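# Place the two closest-weight pistons in the steel tray

## Task

Find the pair of pistons whose weights are nearest to each other and set both inside the steel parts tray. When done, no other piston or object may be in the tray, resting above it, or lying beneath it.

## Robot and tools

Robot: two arms on one table, left_arm (base near y = +0.454 m) and right_arm (base near y = -0.450 m), each with a five-finger hand. right_arm has a right hand and left_arm a mirrored left hand. Scene frame: origin roughly between the bases, +z up, table surface at z = 0.020 m. Arm names do not match image sides. Reported positions can be off by a few centimetres, more at long reach.

Hand point: a point fixed to the palm, 0.05 m in front of it and 0.15 m out from the wrist flange. Its +z runs along the straight fingers, +y out of the palm, and +x across the palm away from the thumb on the right hand but toward the thumb on the left hand. Straight fingertips sit about 0.06 to 0.07 m beyond the point and 0.06 m behind it along -y. A wrist bracket on the little-finger side can strike objects.

execute_actions(actions, cameras): actions is a list of actions; each action is a table of 1 to 15 rows, each row one 1/30 s step, and a short table repeats its final row until step 15. Every row has 28 numbers in [-1, 1] covering both arms: left_arm dx, dy, dz, rx, ry, rz, then left hand little, ring, middle, index, thumb_bend, thumb_turn, force_limit, speed; then the same 14 for right_arm. The six pose numbers are an offset, not a pose: measured in the arm's current Hand target axes, from the Hand target at the start of that action (not from the previous row). 1.0 equals 0.6 m of travel or 180 degrees; rx, ry, rz form a single rotation vector. Sending the same offset again moves the arm further. Six zeros asks nothing new of that arm. The six finger/thumb numbers are absolute motor targets: +1 open/straight, -1 curled; thumb_turn +1 beside the palm, -1 swung in front of it. force_limit maps -1..+1 to about 0..10 N at the fingertip (0..15 N for the two thumb motors). speed rises linearly from near zero at -1 to full at +0.48 and stays full above. A hand has no 'unchanged' value: resend the eight numbers of its last executed row, or, before any row for it, its hand_measured six plus hand_force_limit and hand_speed. cameras: list of names, ["all"], or [] ; images come by default only with an empty actions list.

move(target, speed, blend, blocking, cameras): target is one 28-number row, or a list of up to 15 rows, same layout as above. Every row's pose offsets count from the same starting Hand targets, not from the previous target. speed is a path top speed in m/s (0.002 to 4.3, default 0.25; turning limited to twice that in rad/s), one value or one per target. blend in metres rounds corners; 0 stops at each target. All paths end together and are cut off after 10 s. Paths ignore obstacles and the other arm. The result adds a 'move:' line: done, off_target, moving, held, blocked or fault, plus limits such as paced or held. blocked means that arm came to rest far from its aim, and then holds still.

wait(seconds 0 to 3600) lets time pass, sending nothing new. stop brakes a running move. zoom_image(camera, region [x0, y0, x1, y1] pixels, at most 504 by 504) enlarges part of the newest image of cam_high, cam_low, cam_left_wrist or cam_right_wrist (all 672x504). show_instructions shows the reference pages. finished_scene(scene 1) ends the scene irreversibly.

Results: end_effector_position (m), end_effector_quat_wxyz and velocities in the scene frame; Hand target is the last commanded pose after clipping, and the next offset counts from it. Commanded orientation is clipped to within 32 degrees of measured each step. The hand point often stops short or sags; check and resend the remaining distance, and undo tilt. hand_measured, hand_stopped_by (moving, target, force, stalled, fault) and hand_load_n list the six motors in row order. A load near zero on a grip means the object slipped out. Joint torques (in joint order) include gravity, offsets and noise; comparing them, or hand loads, while lifting each piston is a way to estimate its weight.

Gripping: with the thumb turned in front of the palm, the hand wraps objects about 0.035 to 0.065 m thick, or a handle down to 0.025 m; thumb tip against index pad can pinch light objects up to about 0.08 m. Close slowly (speed -0.94 or lower) for a gentle grip. A motor only starts when its target changes by 0.002 or more. To grip harder, raise force_limit and send a more closed target; to release, send a more open one.

Avoid: dropping parts even slightly, releasing moving parts, fast impacts, hard presses, contact between the two arms or hands, and anything leaving the table. Torque limits per joint (N m): waist 16.6, shoulder 20.6, elbow 20.5, wrist pitch 5.42, wrist yaw 5.4, wrist roll 5.07; exceeding one halts that arm 10 s. Held loads, stretched poses and pushing against unreachable targets heat motors (MOTOR HOT at 50 °C, fault at 95 °C). Large one-step jumps can trigger an over-speed fault. To stop pressing on something, command back past the current hand point. Loose objects may be nudged occasionally by outside pushes.

Each tool is called after "Emit:" in YAML: its name, and indented under it one key for each argument.

Reference images:

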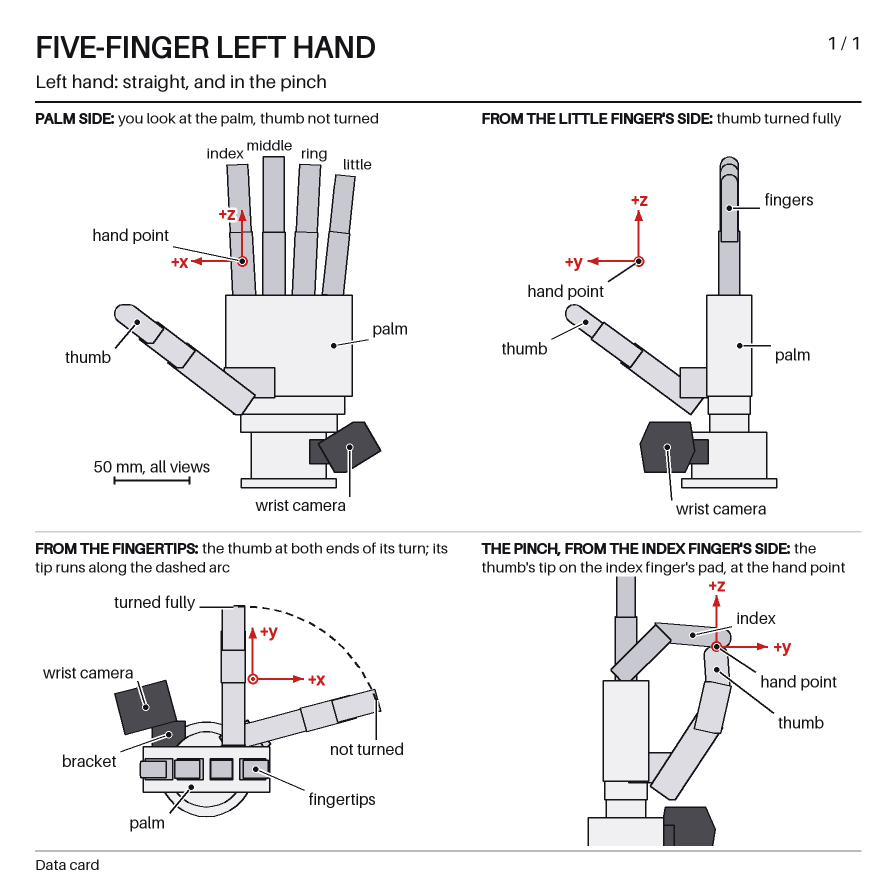

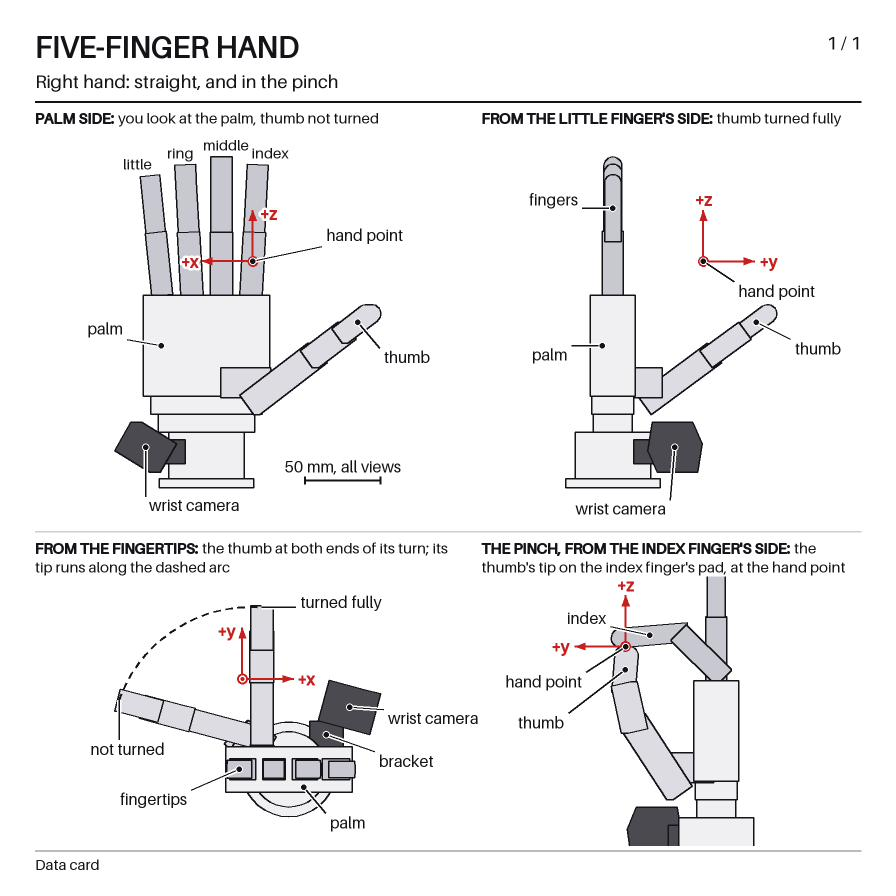

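## Session

Emit:
execute_actions:
  actions: []

Scene clock: 0.00 s.
left_arm: end_effector_position=(+0.2569, +0.1243, +0.2782) hand_measured=(+1.000, +1.000, +1.000, +1.000, +1.000, +1.000) hand_load_n=(+0.0, +0.0, +0.0, +0.0, +0.0, +0.0) hand_stopped_by=(target, target, target, target, target, target) hand_force_limit=0.00 hand_speed=-0.80 end_effector_quat_wxyz=(+0.336, -0.543, +0.411, -0.650) | right_arm: end_effector_position=(-0.1236, -0.1735, +0.1440) hand_measured=(+1.000, +1.000, +1.000, +1.000, +1.000, +1.000) hand_load_n=(+0.0, +0.0, +0.0, +0.0, +0.0, +0.0) hand_stopped_by=(target, target, target, target, target, target) hand_force_limit=0.00 hand_speed=-0.80 end_effector_quat_wxyz=(-0.225, +0.704, +0.647, -0.187)
Joint positions: left_arm=[0.173 1.263 0.573 0.915 -1.247 -0.232] | right_arm=[-0.003 1.652 1.654 -1.498 -0.59 -1.486]
Joint velocities: within noise
Joint torques (N m): no reading
Heat: left arm: hottest wrist roll 33 °C (+0.0 °C/min); right arm: hottest wrist roll 33 °C (+0.0 °C/min).
Hand target: left_arm +0.2569, +0.1243, +0.2782; -0.336, +0.543, -0.411, +0.650 | right_arm -0.1236, -0.1735, +0.1440; -0.225, +0.704, +0.647, -0.187

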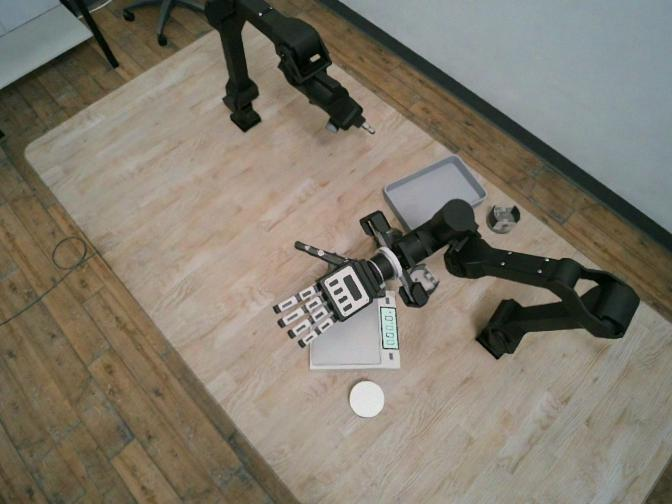

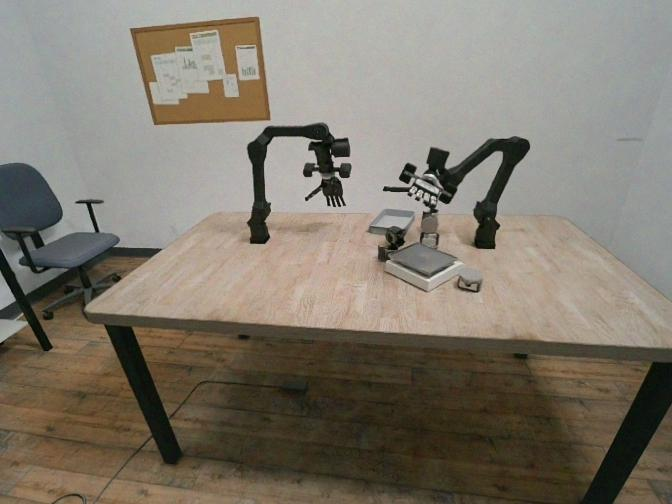

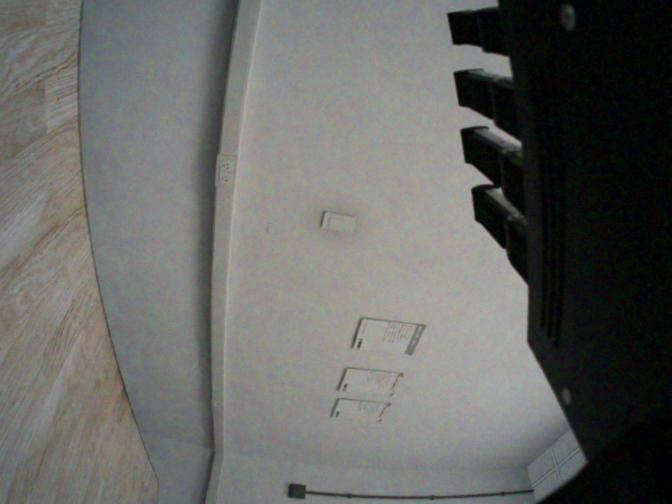

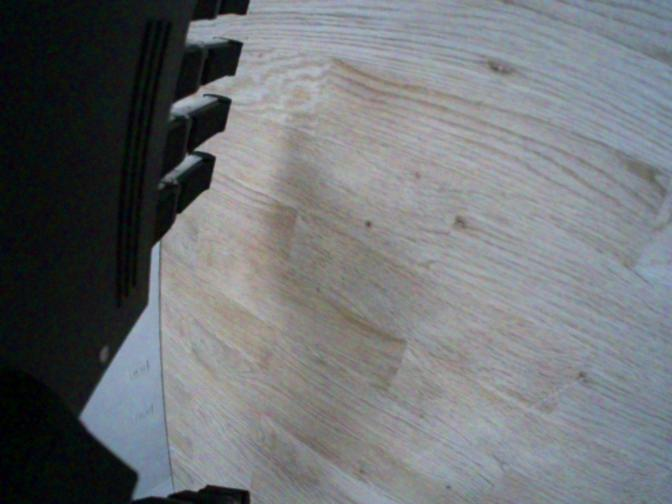

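Emit:
zoom_image:
  camera: "cam_high"
  region: [280, 140, 540, 430]

Emit:
zoom_image:
  camera: "cam_low"
  region: [350, 180, 510, 300]

Scaled by 1.738 from the camera's image (finer frame: 960x720).

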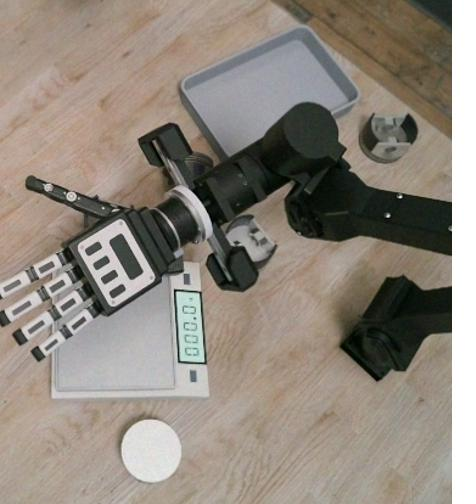

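Scaled by 3.150 from the camera's image (finer frame: 960x720).

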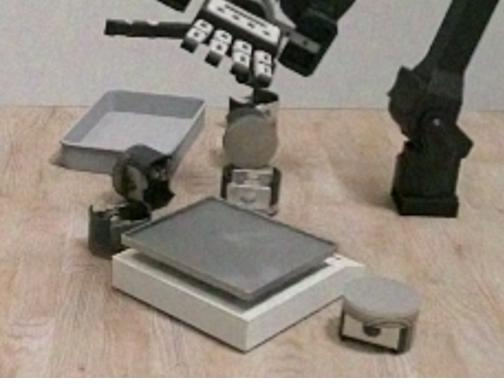

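Emit:
move:
  target: [-0.551, -0.396, -0.039, 0, 0, 0, 1, 1, 1, 1, 1, 1, 0, -0.8, 0, 0, 0, 0, 0, 0, 1, 1, 1, 1, 1, 1, 0, -0.8]
  cameras: ["cam_high", "cam_low", "cam_left_wrist"]

Scene clock: 64.30 s.
left_arm: end_effector_position=(+0.2966, +0.5227, +0.3552) hand_measured=(+1.000, +1.000, +1.000, +1.000, +1.000, +1.000) hand_load_n=(+0.0, +0.0, +0.0, +0.0, +0.0, -0.5) hand_stopped_by=(target, target, target, target, target, target) hand_force_limit=0.00 hand_speed=-0.80 end_effector_quat_wxyz=(+0.346, -0.536, +0.417, -0.647) | right_arm: end_effector_position=(-0.1236, -0.1735, +0.1440) hand_measured=(+1.000, +1.000, +1.000, +1.000, +1.000, +1.000) hand_load_n=(+0.0, +0.0, +0.0, +0.0, +0.0, +0.0) hand_stopped_by=(target, target, target, target, target, target) hand_force_limit=0.00 hand_speed=-0.80 end_effector_quat_wxyz=(-0.225, +0.704, +0.647, -0.187)
Joint positions: left_arm=[2.755 0.943 0.702 0.55 1.316 -0.718] | right_arm=[-0.003 1.652 1.654 -1.498 -0.59 -1.486]
Joint torques (N m): left_arm=[0.22 -1.73 6.04 1.9 -0.46 -0.19] | right_arm=[-0.05 -8.27 5.5 0.6 -1.07 0]
Heat: left arm: hottest elbow 34 °C (+6.1 °C/min); right arm: hottest shoulder 35 °C (+8.1 °C/min).
Hand target: left_arm +0.2970, +0.5241, +0.3483; -0.336, +0.543, -0.411, +0.650 | right_arm -0.1236, -0.1735, +0.1440; -0.225, +0.704, +0.647, -0.187
Off the commanded pose: left_arm 0.007 m, 2 deg | right_arm 0.000 m, 0 deg.
move: done
cam_left_wrist: T_world_to_cam=[[-0.01947, 0.20804, 0.97793, -0.45139], [-0.58204, -0.79764, 0.1581, 0.5484], [0.81293, -0.56612, 0.13662, 0.1216]] pos_world=[0.21155, 0.60017, 0.33812]

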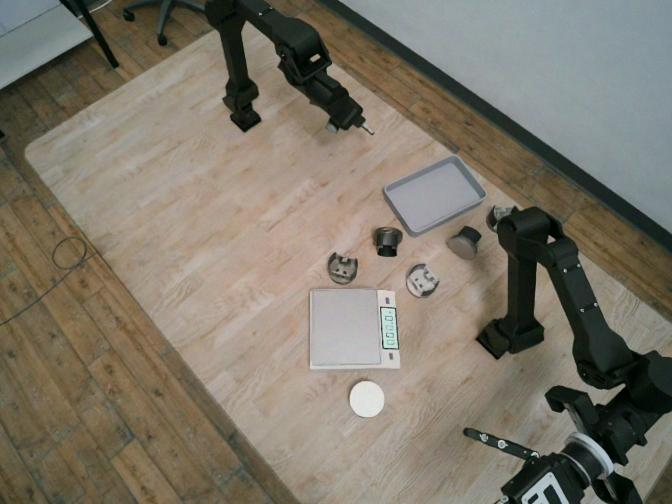

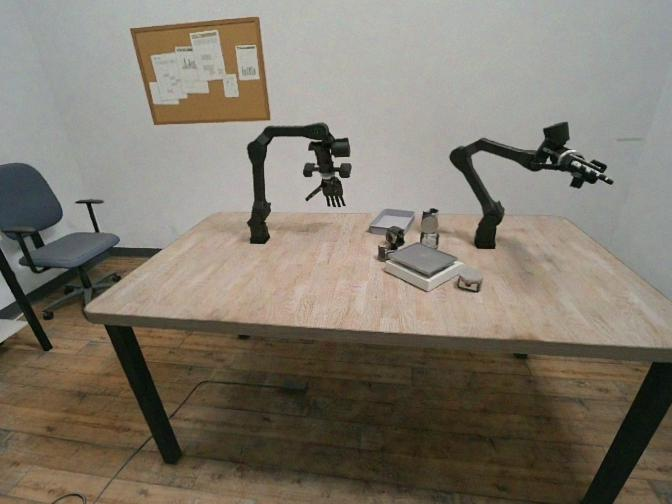

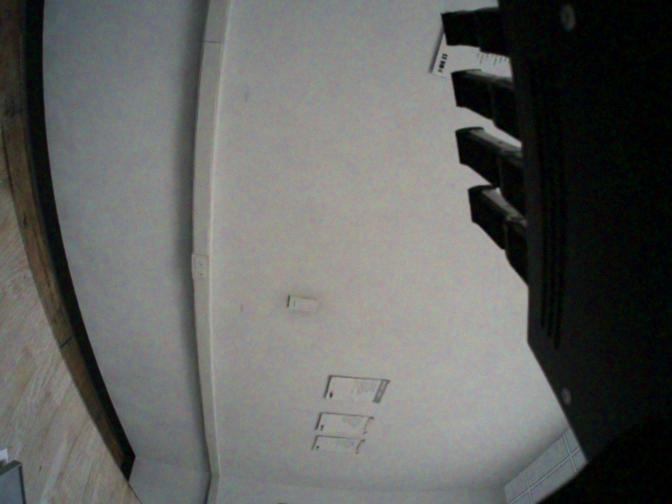

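Emit:
zoom_image:
  camera: "cam_high"
  region: [300, 140, 540, 320]

Emit:
zoom_image:
  camera: "cam_high"
  region: [290, 270, 440, 430]

Emit:
zoom_image:
  camera: "cam_low"
  region: [360, 200, 500, 300]

Scaled by 2.100 from the camera's image (finer frame: 960x720).

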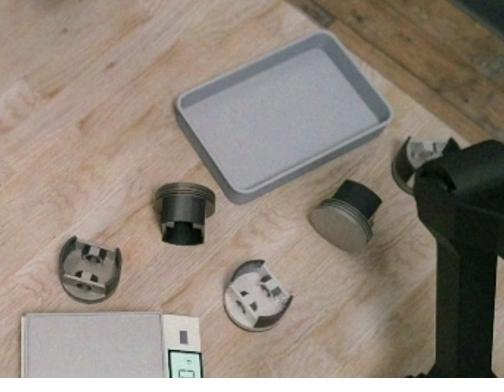

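Scaled by 3.150 from the camera's image (finer frame: 960x720).

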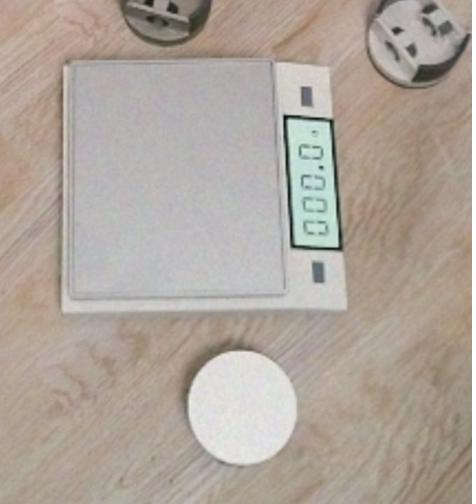

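Scaled by 3.600 from the camera's image (finer frame: 960x720).

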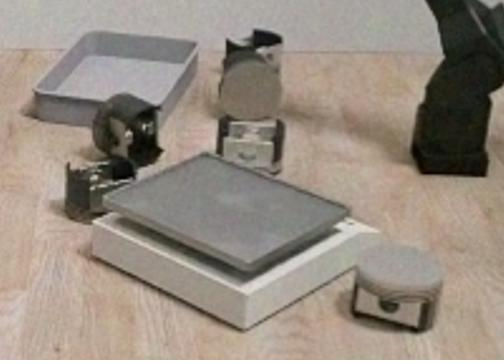

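Emit:
zoom_image:
  camera: "cam_high"
  region: [320, 220, 410, 290]

Emit:
zoom_image:
  camera: "cam_high"
  region: [400, 220, 490, 300]

Emit:
zoom_image:
  camera: "cam_high"
  region: [470, 190, 530, 240]

Emit:
zoom_image:
  camera: "cam_low"
  region: [370, 205, 450, 265]

Emit:
zoom_image:
  camera: "cam_high"
  region: [370, 290, 410, 370]

Scaled by 5.600 from the camera's image (finer frame: 960x720).

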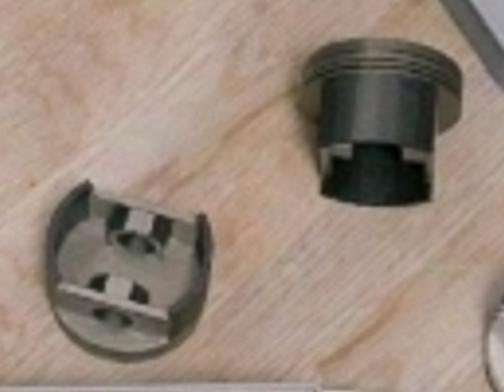

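Scaled by 5.600 from the camera's image (finer frame: 960x720).

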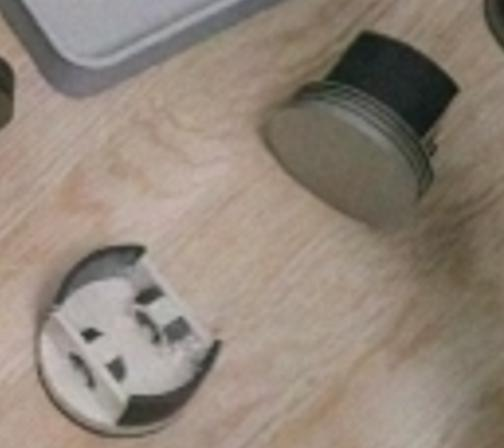

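Scaled by 8.400 from the camera's image (finer frame: 960x720).

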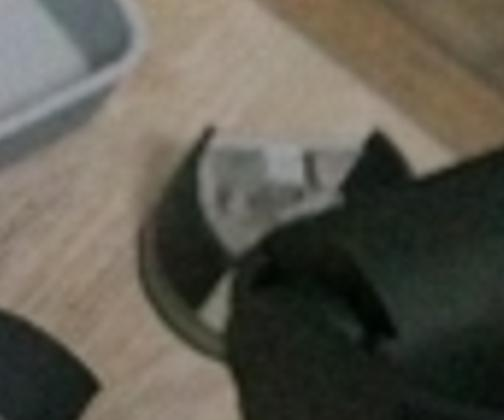

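Scaled by 6.300 from the camera's image (finer frame: 960x720).

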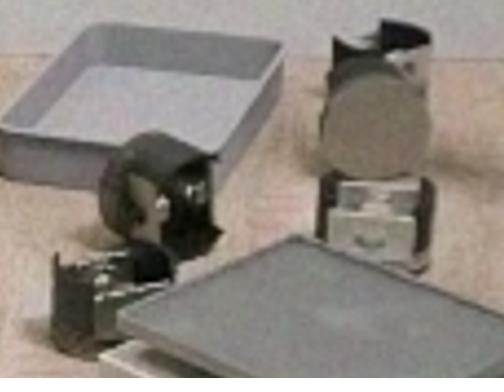

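Scaled by 6.300 from the camera's image (finer frame: 960x720).

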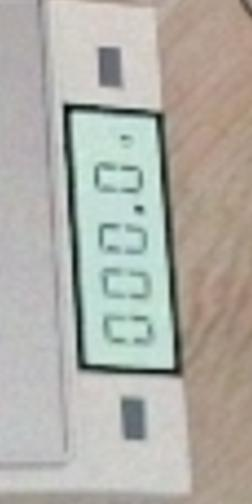

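Emit:
move:
  target: [0.182, 0.3625, 0.0238, -0.283, 0.1226, 0.1911, 1, 1, 0.4, 0.4, 1, -1, 0, 0, 0, 0, 0, 0, 0, 0, 1, 1, 1, 1, 1, 1, 0, -0.8]
  cameras: ["cam_high", "cam_low", "cam_left_wrist"]

Scene clock: 361.27 s.
left_arm: end_effector_position=(+0.2864, +0.3303, +0.2004) hand_measured=(+1.000, +1.000, +0.400, +0.400, +1.000, -1.000) hand_load_n=(+0.0, +0.0, +0.0, +0.0, +0.0, +0.0) hand_stopped_by=(target, target, target, target, target, target) hand_force_limit=0.00 hand_speed=0.00 end_effector_quat_wxyz=(-0.166, +0.362, -0.835, +0.379) | right_arm: end_effector_position=(-0.1236, -0.1735, +0.1440) hand_measured=(+1.000, +1.000, +1.000, +1.000, +1.000, +1.000) hand_load_n=(+0.0, +0.0, +0.0, +0.0, +0.0, +0.0) hand_stopped_by=(target, target, target, target, target, target) hand_force_limit=0.00 hand_speed=-0.80 end_effector_quat_wxyz=(-0.225, +0.704, +0.647, -0.187)
Joint positions: left_arm=[1.635 1.261 1.337 -0.967 0.562 0.586] | right_arm=[-0.003 1.652 1.654 -1.498 -0.59 -1.486]
Joint torques (N m): left_arm=[-0.22 -3.81 9.42 1.95 0.7 -0.1] | right_arm=[0 -8.15 5.48 0.63 -1.09 0.02]
Heat: left arm: hottest wrist pitch 35 °C (+0.0 °C/min); right arm: hottest shoulder 40 °C (+0.0 °C/min).
Hand target: left_arm +0.2888, +0.3304, +0.2003; +0.164, -0.364, +0.836, -0.378 | right_arm -0.1236, -0.1735, +0.1440; -0.225, +0.704, +0.647, -0.187
Off the commanded pose: left_arm 0.002 m, 0 deg | right_arm 0.000 m, 0 deg.
move: done
cam_left_wrist: T_world_to_cam=[[0.33353, -0.60675, 0.72153, -0.04075], [-0.92795, -0.34633, 0.13771, 0.3676], [0.16633, -0.71547, -0.67855, 0.43988]] pos_world=[0.28154, 0.41731, 0.27726]

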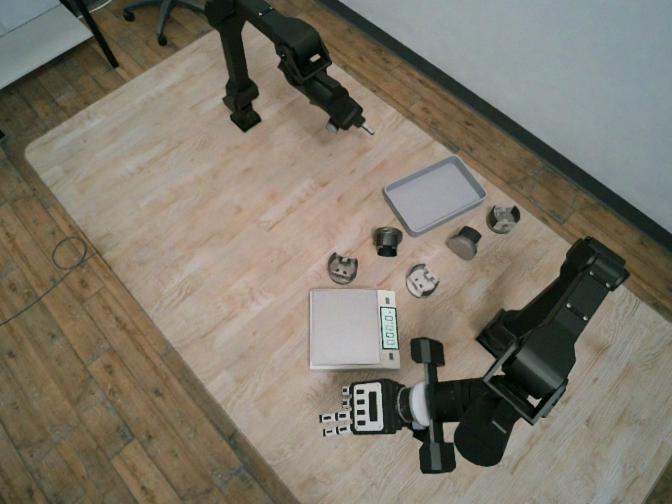

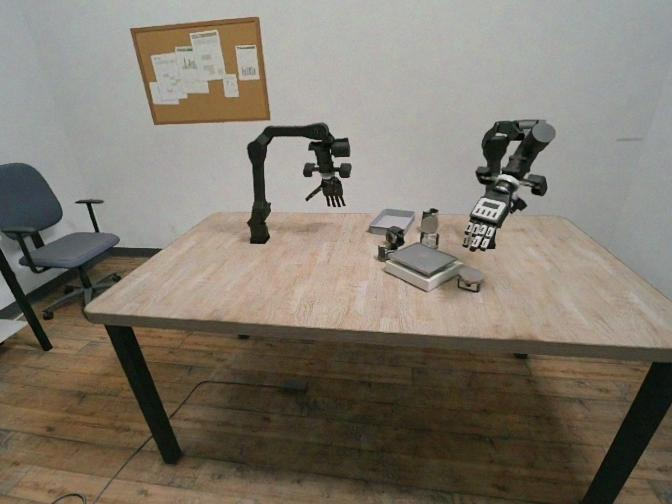

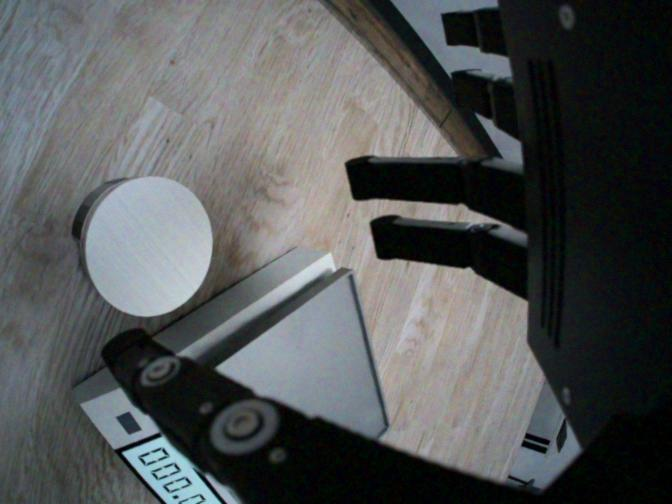

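Emit:
move:
  target: [0.025, 0.093, 0.0718, 0, 0, 0, 1, 1, 0.6, 0.6, 1, -1, 0, 0, 0, 0, 0, 0, 0, 0, 1, 1, 1, 1, 1, 1, 0, -0.8]
  cameras: ["cam_high", "cam_low", "cam_left_wrist"]

Scene clock: 430.93 s.
left_arm: end_effector_position=(+0.2793, +0.3229, +0.1344) hand_measured=(+1.000, +1.000, +0.600, +0.600, +1.000, -1.000) hand_load_n=(+0.0, +0.0, +0.0, +0.0, +0.0, +0.0) hand_stopped_by=(target, target, target, target, target, target) hand_force_limit=0.00 hand_speed=0.00 end_effector_quat_wxyz=(-0.167, +0.361, -0.835, +0.379) | right_arm: end_effector_position=(-0.1236, -0.1735, +0.1440) hand_measured=(+1.000, +1.000, +1.000, +1.000, +1.000, +1.000) hand_load_n=(+0.0, +0.0, +0.0, +0.0, +0.0, +0.0) hand_stopped_by=(target, target, target, target, target, target) hand_force_limit=0.00 hand_speed=-0.80 end_effector_quat_wxyz=(-0.225, +0.704, +0.647, -0.187)
Joint positions: left_arm=[1.602 1.177 1.012 -0.707 0.541 0.557] | right_arm=[-0.003 1.652 1.654 -1.498 -0.59 -1.486]
Joint torques (N m): left_arm=[-0.33 -5.91 6.21 2.31 0.59 -0.12] | right_arm=[0.03 -8.16 5.49 0.59 -1.08 0.01]
Heat: left arm: hottest elbow 40 °C (+4.0 °C/min); right arm: hottest shoulder 41 °C (+1.0 °C/min).
Hand target: left_arm +0.2752, +0.3225, +0.1301; +0.164, -0.364, +0.836, -0.378 | right_arm -0.1236, -0.1735, +0.1440; -0.225, +0.704, +0.647, -0.187
Off the commanded pose: left_arm 0.006 m, 1 deg | right_arm 0.000 m, 0 deg.
move: done
cam_left_wrist: T_world_to_cam=[[0.33062, -0.60713, 0.72256, 0.00555], [-0.92862, -0.34589, 0.13427, 0.36807], [0.16841, -0.71537, -0.67815, 0.39032]] pos_world=[0.27423, 0.40991, 0.21126]

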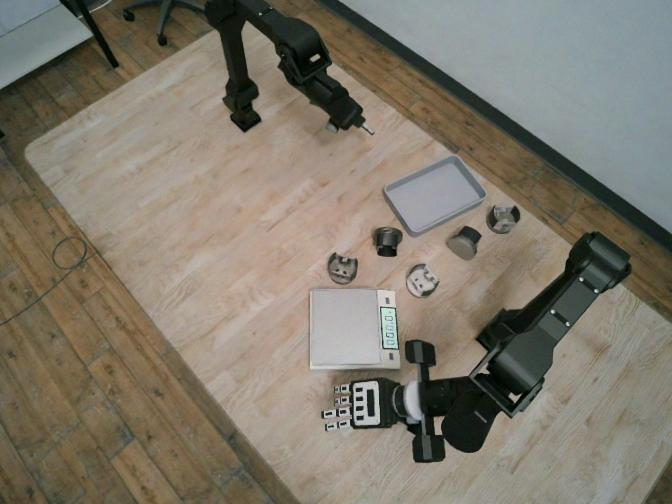

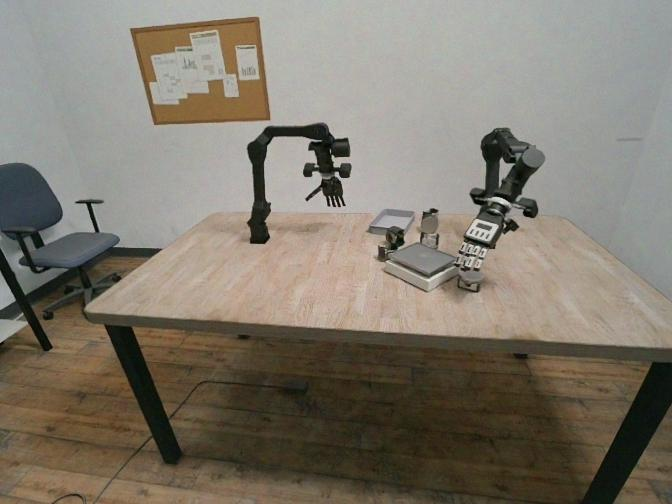

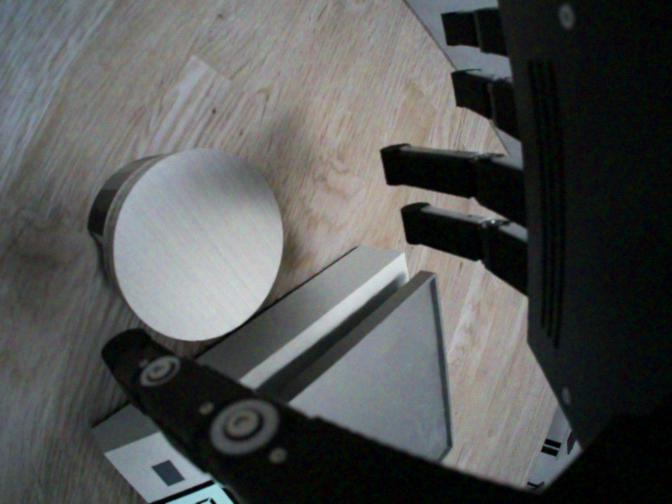

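Emit:
move:
  target: [0.005, 0.0605, 0.0475, 0, 0, 0, 1, 1, 0.6, 0.6, 1, -1, 0, 0, 0, 0, 0, 0, 0, 0, 1, 1, 1, 1, 1, 1, 0, -0.8]
  cameras: ["cam_low", "cam_left_wrist"]
  speed: 0.15

Scene clock: 467.70 s.
left_arm: end_effector_position=(+0.2757, +0.3229, +0.0879) hand_measured=(+1.000, +1.000, +0.600, +0.600, +1.000, -1.000) hand_load_n=(+0.0, +0.0, +0.0, +0.0, +0.0, +0.0) hand_stopped_by=(target, target, target, target, target, target) hand_force_limit=0.00 hand_speed=0.00 end_effector_quat_wxyz=(-0.167, +0.362, -0.835, +0.379) | right_arm: end_effector_position=(-0.1236, -0.1735, +0.1440) hand_measured=(+1.000, +1.000, +1.000, +1.000, +1.000, +1.000) hand_load_n=(+0.0, +0.0, +0.0, +0.0, +0.0, -0.5) hand_stopped_by=(target, target, target, target, target, target) hand_force_limit=0.00 hand_speed=-0.80 end_effector_quat_wxyz=(-0.225, +0.704, +0.647, -0.187)
Joint positions: left_arm=[1.601 1.165 0.822 -0.529 0.539 0.555] | right_arm=[-0.003 1.652 1.654 -1.498 -0.59 -1.486]
Joint torques (N m): left_arm=[-0.35 -5.78 6.55 2.3 0.62 -0.15] | right_arm=[0.01 -8.12 5.5 0.58 -1.08 0.01]
Heat: left arm: hottest elbow 37 °C (-2.0 °C/min); right arm: hottest shoulder 41 °C (+0.0 °C/min).
Hand target: left_arm +0.2712, +0.3221, +0.0839; +0.164, -0.363, +0.836, -0.377 | right_arm -0.1236, -0.1735, +0.1440; -0.225, +0.704, +0.647, -0.187
Off the commanded pose: left_arm 0.006 m, 0 deg | right_arm 0.000 m, 0 deg.
move: done
cam_left_wrist: T_world_to_cam=[[0.33204, -0.6075, 0.72159, 0.04013], [-0.92813, -0.34692, 0.13501, 0.37109], [0.16831, -0.71455, -0.67903, 0.35923]] pos_world=[0.27063, 0.40981, 0.16486]

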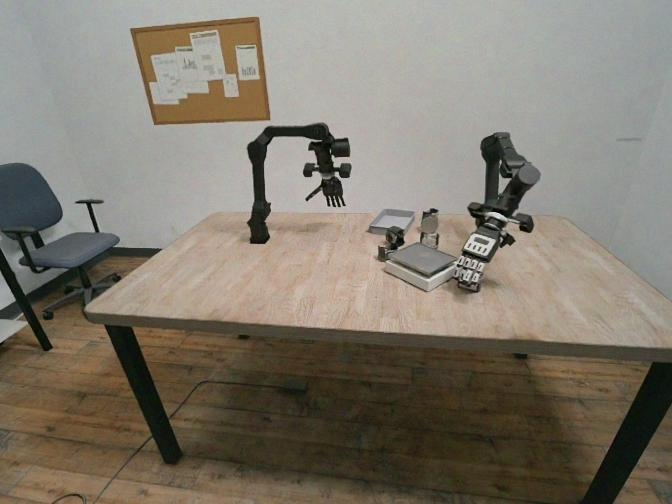

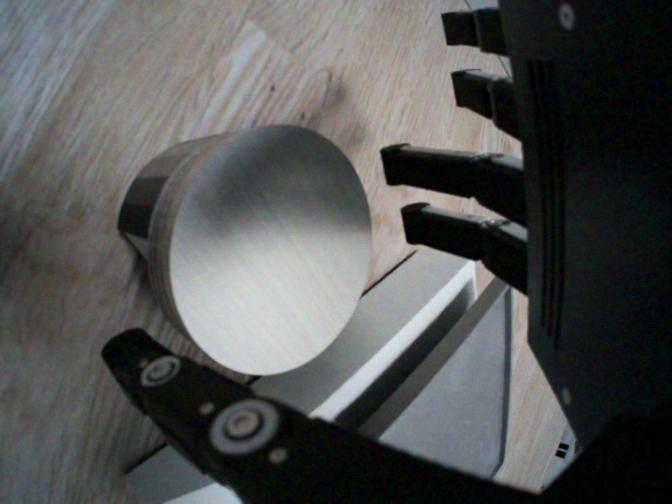

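Emit:
move:
  target: [0.003, 0.0251, 0.0215, 0, 0, 0, 1, 1, 0.6, 0.6, 1, -1, 0, 0, 0, 0, 0, 0, 0, 0, 1, 1, 1, 1, 1, 1, 0, -0.8]
  cameras: ["cam_low", "cam_left_wrist"]
  speed: 0.08

Scene clock: 503.60 s.
left_arm: end_effector_position=(+0.2748, +0.3215, +0.0702) hand_measured=(+1.000, +1.000, +0.600, +0.600, +1.000, -1.000) hand_load_n=(+0.0, -0.5, +0.0, +0.0, +0.0, +0.0) hand_stopped_by=(target, target, target, target, target, target) hand_force_limit=0.00 hand_speed=0.00 end_effector_quat_wxyz=(-0.170, +0.360, -0.835, +0.381) | right_arm: end_effector_position=(-0.1236, -0.1735, +0.1440) hand_measured=(+1.000, +1.000, +1.000, +1.000, +1.000, +1.000) hand_load_n=(+0.0, +0.0, +0.0, +0.0, +0.0, +0.0) hand_stopped_by=(target, target, target, target, target, target) hand_force_limit=0.00 hand_speed=-0.80 end_effector_quat_wxyz=(-0.225, +0.704, +0.647, -0.187)
Joint positions: left_arm=[1.595 1.165 0.745 -0.443 0.537 0.55] | right_arm=[-0.003 1.652 1.654 -1.498 -0.59 -1.486]
Joint torques (N m): left_arm=[-0.35 -5.01 6.42 2.33 0.55 -0.13] | right_arm=[-0.02 -8.22 5.39 0.59 -1.09 0.01]
Heat: left arm: hottest wrist pitch 38 °C (+3.0 °C/min); right arm: hottest shoulder 41 °C (+0.0 °C/min).
Hand target: left_arm +0.2698, +0.3210, +0.0642; +0.164, -0.364, +0.836, -0.378 | right_arm -0.1236, -0.1735, +0.1440; -0.225, +0.704, +0.647, -0.187
Off the commanded pose: left_arm 0.008 m, 1 deg | right_arm 0.000 m, 0 deg.
move: done
cam_left_wrist: T_world_to_cam=[[0.32661, -0.60699, 0.72449, 0.05348], [-0.92927, -0.34619, 0.12889, 0.37265], [0.17257, -0.71535, -0.67712, 0.34535]] pos_world=[0.26923, 0.40851, 0.14707]

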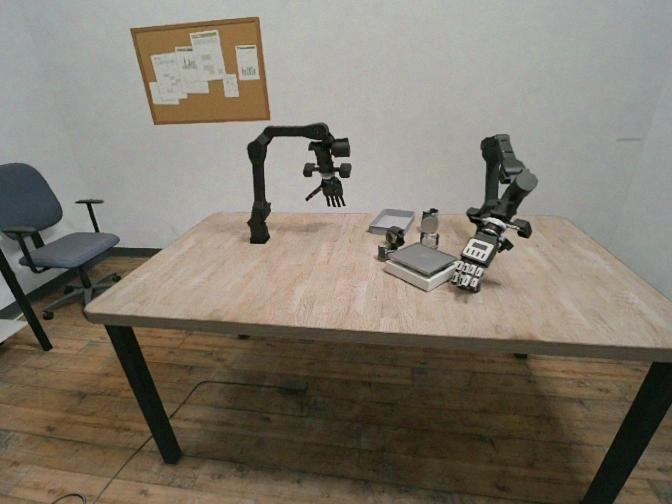

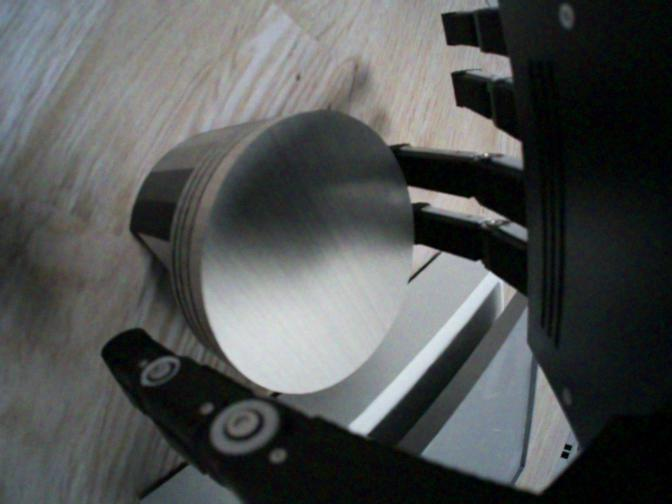

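Emit:
move:
  target: [0, 0, 0, 0, 0, 0, 1, 1, 0.2, 0.2, 0.5, -1, -0.2, -0.92, 0, 0, 0, 0, 0, 0, 1, 1, 1, 1, 1, 1, 0, -0.8]
  cameras: ["cam_low", "cam_left_wrist"]

Scene clock: 520.30 s.
left_arm: end_effector_position=(+0.2752, +0.3211, +0.0704) hand_measured=(+1.000, +1.000, +0.272, +0.236, +0.820, -1.000) hand_load_n=(+0.0, +0.0, +3.5, +4.0, +7.0, +0.0) hand_stopped_by=(target, target, force, force, force, target) hand_force_limit=-0.20 hand_speed=-0.92 end_effector_quat_wxyz=(-0.170, +0.360, -0.835, +0.381) | right_arm: end_effector_position=(-0.1236, -0.1735, +0.1440) hand_measured=(+1.000, +1.000, +1.000, +1.000, +1.000, +1.000) hand_load_n=(+0.0, +0.0, +0.0, +0.0, +0.0, +0.0) hand_stopped_by=(target, target, target, target, target, target) hand_force_limit=0.00 hand_speed=-0.80 end_effector_quat_wxyz=(-0.225, +0.704, +0.647, -0.187)
Joint positions: left_arm=[1.594 1.165 0.745 -0.442 0.537 0.55] | right_arm=[-0.003 1.652 1.654 -1.498 -0.59 -1.486]
Joint torques (N m): left_arm=[-0.28 -5.08 6.38 2.22 0.56 -0.12] | right_arm=[-0.04 -8.24 5.44 0.6 -1.07 0.02]
Heat: left arm: hottest wrist pitch 37 °C (+0.0 °C/min); right arm: hottest shoulder 42 °C (+1.0 °C/min).
Hand target: left_arm +0.2698, +0.3209, +0.0643; +0.164, -0.363, +0.836, -0.378 | right_arm -0.1236, -0.1735, +0.1440; -0.225, +0.704, +0.647, -0.187
Off the commanded pose: left_arm 0.008 m, 1 deg | right_arm 0.000 m, 0 deg.
move: done
cam_left_wrist: T_world_to_cam=[[0.32482, -0.60708, 0.72522, 0.05341], [-0.92979, -0.34536, 0.12733, 0.3728], [0.17316, -0.71566, -0.67664, 0.34504]] pos_world=[0.26953, 0.40811, 0.14727]

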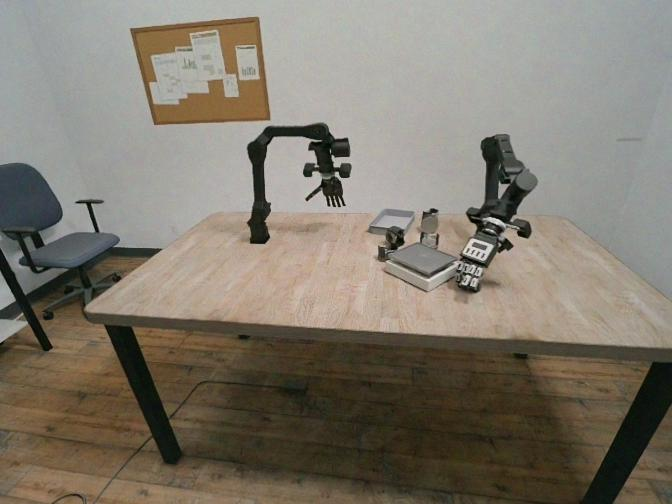

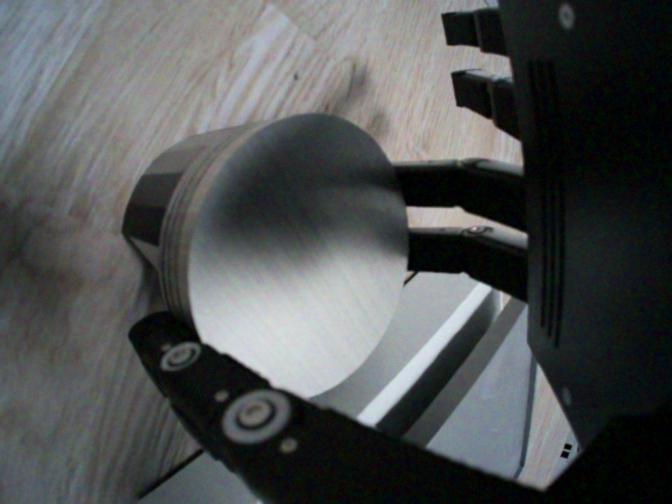

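Emit:
move:
  target: [0, 0, 0, 0, 0, 0, 1, 1, 0.0, 0.0, 0.4, -1, 0.15, -0.94, 0, 0, 0, 0, 0, 0, 1, 1, 1, 1, 1, 1, 0, -0.8]
  cameras: ["cam_left_wrist"]

Scene clock: 527.87 s.
left_arm: end_effector_position=(+0.2752, +0.3211, +0.0704) hand_measured=(+1.000, +1.000, +0.246, +0.208, +0.818, -1.000) hand_load_n=(+0.0, -0.5, +6.0, +6.0, +11.0, +0.0) hand_stopped_by=(target, target, force, force, force, target) hand_force_limit=0.15 hand_speed=-0.94 end_effector_quat_wxyz=(-0.170, +0.360, -0.835, +0.381) | right_arm: end_effector_position=(-0.1236, -0.1735, +0.1440) hand_measured=(+1.000, +1.000, +1.000, +1.000, +1.000, +1.000) hand_load_n=(+0.0, +0.0, +0.0, -0.5, +0.5, +0.0) hand_stopped_by=(target, target, target, target, target, target) hand_force_limit=0.00 hand_speed=-0.80 end_effector_quat_wxyz=(-0.225, +0.704, +0.647, -0.187)
Joint positions: left_arm=[1.594 1.165 0.745 -0.442 0.537 0.55] | right_arm=[-0.003 1.652 1.654 -1.498 -0.59 -1.486]
Joint torques (N m): left_arm=[-0.2 -5.29 6.28 2.24 0.57 -0.19] | right_arm=[0.01 -8.25 5.46 0.6 -1.07 0.01]
Heat: left arm: hottest wrist pitch 37 °C (+0.0 °C/min); right arm: hottest shoulder 42 °C (+1.0 °C/min).
Hand target: left_arm +0.2698, +0.3209, +0.0643; +0.164, -0.363, +0.836, -0.378 | right_arm -0.1236, -0.1735, +0.1440; -0.225, +0.704, +0.647, -0.187
Off the commanded pose: left_arm 0.008 m, 1 deg | right_arm 0.000 m, 0 deg.
move: done
cam_left_wrist: T_world_to_cam=[[0.32482, -0.60708, 0.72522, 0.05341], [-0.92979, -0.34536, 0.12733, 0.3728], [0.17316, -0.71566, -0.67664, 0.34504]] pos_world=[0.26953, 0.40811, 0.14727]

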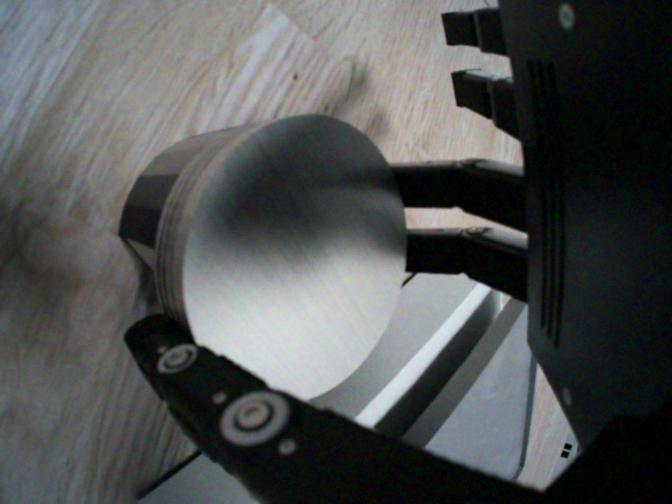

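Emit:
move:
  target: [0, -0.0375, -0.033, 0, 0, 0, 1, 1, 0.0, 0.0, 0.4, -1, 0.15, -0.94, 0, 0, 0, 0, 0, 0, 1, 1, 1, 1, 1, 1, 0, -0.8]
  cameras: ["cam_low", "cam_left_wrist"]
  speed: 0.05

Scene clock: 535.20 s.
left_arm: end_effector_position=(+0.2642, +0.3224, +0.0833) hand_measured=(+1.000, +1.000, +0.246, +0.208, +0.818, -1.000) hand_load_n=(+0.0, -0.5, +5.5, +6.0, +11.0, +0.5) hand_stopped_by=(target, target, force, force, force, target) hand_force_limit=0.15 hand_speed=-0.94 end_effector_quat_wxyz=(-0.153, +0.369, -0.838, +0.371) | right_arm: end_effector_position=(-0.1236, -0.1735, +0.1440) hand_measured=(+1.000, +1.000, +1.000, +1.000, +1.000, +1.000) hand_load_n=(+0.0, +0.0, +0.0, +0.0, +0.0, +0.0) hand_stopped_by=(target, target, target, target, target, target) hand_force_limit=0.00 hand_speed=-0.80 end_effector_quat_wxyz=(-0.225, +0.704, +0.647, -0.187)
Joint positions: left_arm=[1.594 1.157 0.819 -0.569 0.531 0.55] | right_arm=[-0.003 1.652 1.654 -1.498 -0.59 -1.486]
Joint torques (N m): left_arm=[-0.15 -6.04 10.58 2.13 0.83 -0.11] | right_arm=[0.05 -8.14 5.39 0.6 -1.07 0.01]
Heat: left arm: hottest wrist pitch 37 °C (+0.0 °C/min); right arm: hottest shoulder 42 °C (+1.0 °C/min).
Hand target: left_arm +0.2698, +0.3209, +0.0942; +0.164, -0.364, +0.836, -0.378 | right_arm -0.1236, -0.1735, +0.1440; -0.225, +0.704, +0.647, -0.187
Off the commanded pose: left_arm 0.012 m, 2 deg | right_arm 0.000 m, 0 deg.
move: off_target (left_arm)
cam_left_wrist: T_world_to_cam=[[0.3597, -0.60881, 0.70708, 0.04133], [-0.92179, -0.34932, 0.16816, 0.35719], [0.14462, -0.71227, -0.68684, 0.36387]] pos_world=[0.26176, 0.40911, 0.16064]

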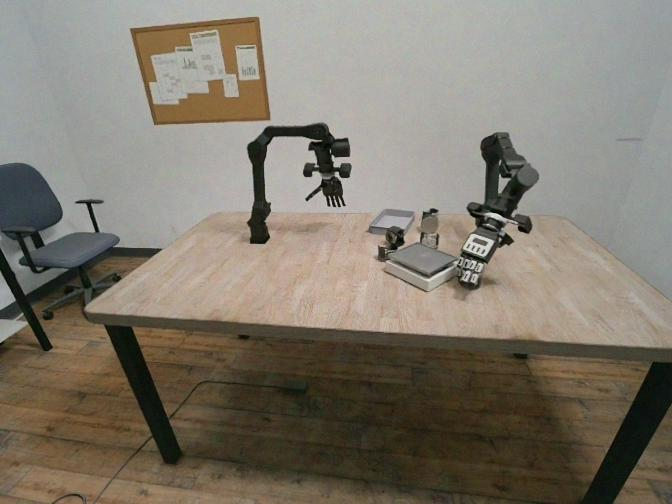

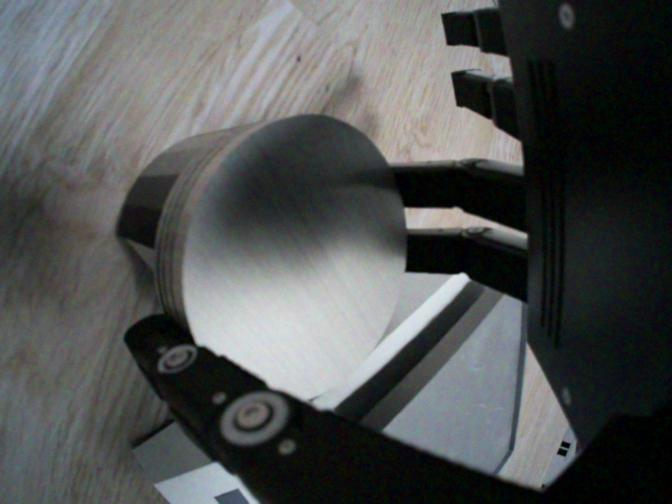

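Emit:
move:
  target:
    - [0, -0.0838, -0.0738, 0, 0, 0, 1, 1, 0.0, 0.0, 0.4, -1, 0.15, -0.94, 0, 0, 0, 0, 0, 0, 1, 1, 1, 1, 1, 1, 0, -0.8]
    - [0.1867, -0.1357, -0.0150, 0, 0, 0, 1, 1, 0.0, 0.0, 0.4, -1, 0.15, -0.94, 0, 0, 0, 0, 0, 0, 1, 1, 1, 1, 1, 1, 0, -0.8]
  cameras: ["cam_high", "cam_low", "cam_left_wrist"]
  speed: 0.12
  blend: 0.02

Scene clock: 578.93 s.
left_arm: end_effector_position=(+0.2283, +0.2079, +0.1641) hand_measured=(+1.000, +1.000, +0.246, +0.208, +0.818, -1.000) hand_load_n=(+0.0, +0.0, +5.5, +6.0, +11.0, +0.5) hand_stopped_by=(target, target, force, force, force, target) hand_force_limit=0.15 hand_speed=-0.94 end_effector_quat_wxyz=(-0.167, +0.362, -0.835, +0.379) | right_arm: end_effector_position=(-0.1236, -0.1735, +0.1440) hand_measured=(+1.000, +1.000, +1.000, +1.000, +1.000, +1.000) hand_load_n=(+0.0, +0.0, +0.0, +0.0, +0.0, -0.5) hand_stopped_by=(target, target, target, target, target, target) hand_force_limit=0.00 hand_speed=-0.80 end_effector_quat_wxyz=(-0.225, +0.704, +0.647, -0.187)
Joint positions: left_arm=[0.986 1.104 1.064 -0.682 0.102 0.095] | right_arm=[-0.003 1.652 1.654 -1.498 -0.59 -1.486]
Joint torques (N m): left_arm=[-0.06 -4.21 8.17 3.17 0.14 -0.16] | right_arm=[0.01 -8.15 5.42 0.6 -1.1 0.03]
Heat: left arm: hottest elbow 42 °C (+7.0 °C/min); right arm: hottest shoulder 42 °C (+0.0 °C/min).
Hand target: left_arm +0.2279, +0.2070, +0.1612; +0.164, -0.364, +0.836, -0.377 | right_arm -0.1236, -0.1735, +0.1440; -0.225, +0.704, +0.647, -0.187
Off the commanded pose: left_arm 0.003 m, 0 deg | right_arm 0.000 m, 0 deg.
move: done
cam_left_wrist: T_world_to_cam=[[0.33256, -0.6077, 0.72118, -0.06901], [-0.92803, -0.34695, 0.13559, 0.27675], [0.16782, -0.71437, -0.67935, 0.33697]] pos_world=[0.22323, 0.29481, 0.24116]

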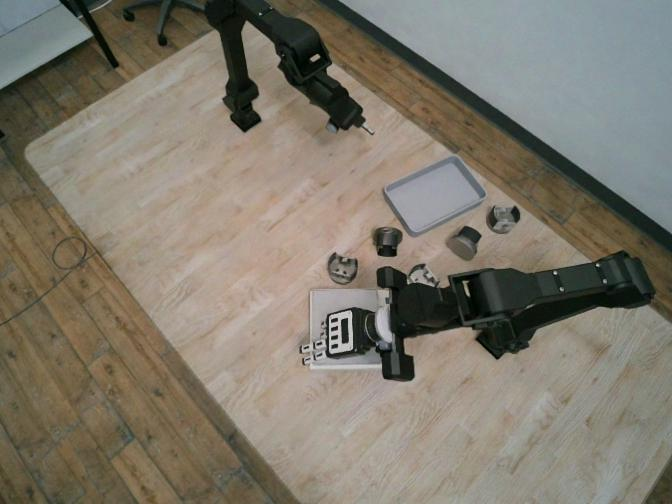

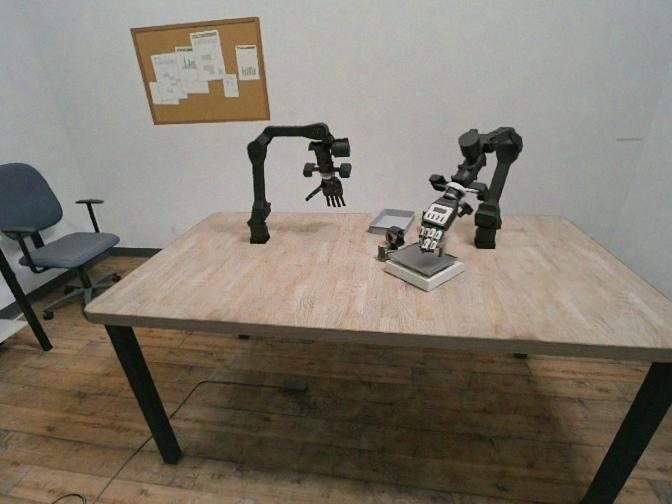

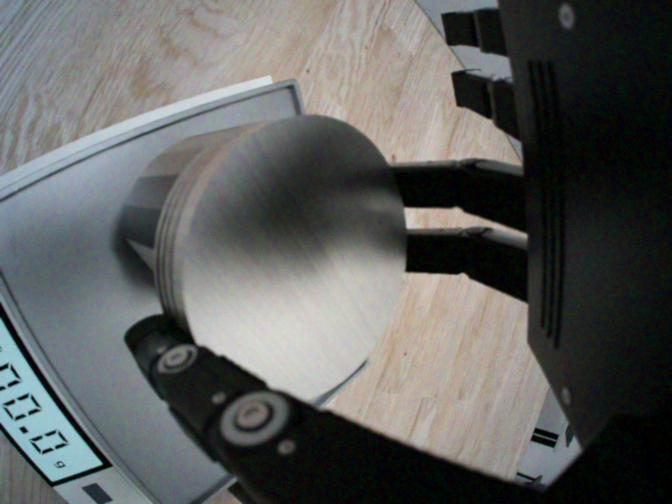

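Emit:
zoom_image:
  camera: "cam_high"
  region: [290, 270, 420, 400]

Emit:
zoom_image:
  camera: "cam_low"
  region: [370, 180, 490, 300]

Emit:
zoom_image:
  camera: "cam_left_wrist"
  region: [0, 50, 420, 504]

Scaled by 3.877 from the camera's image (finer frame: 960x720).

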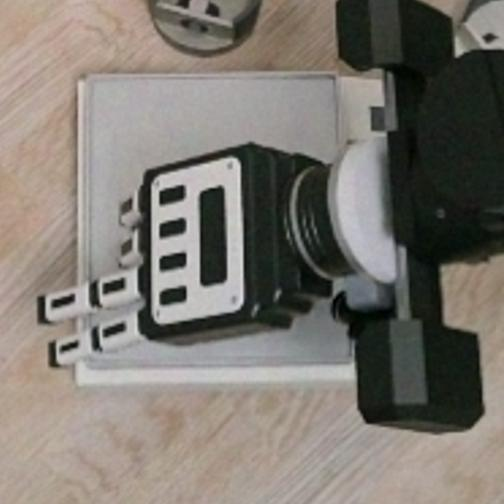

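Scaled by 4.200 from the camera's image (finer frame: 960x720).

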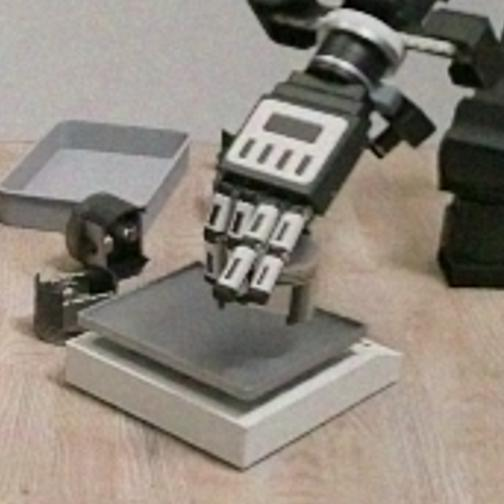

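Scaled by 1.110 from the camera's image (finer frame: 960x720).

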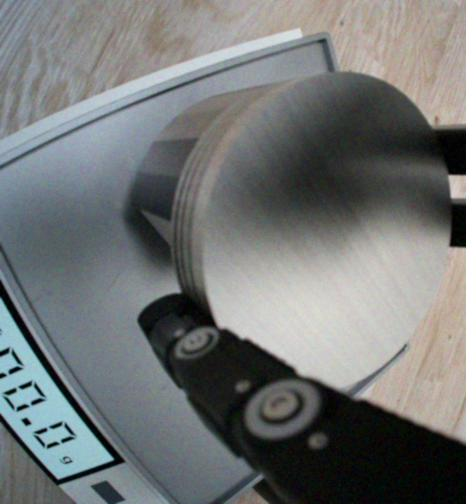

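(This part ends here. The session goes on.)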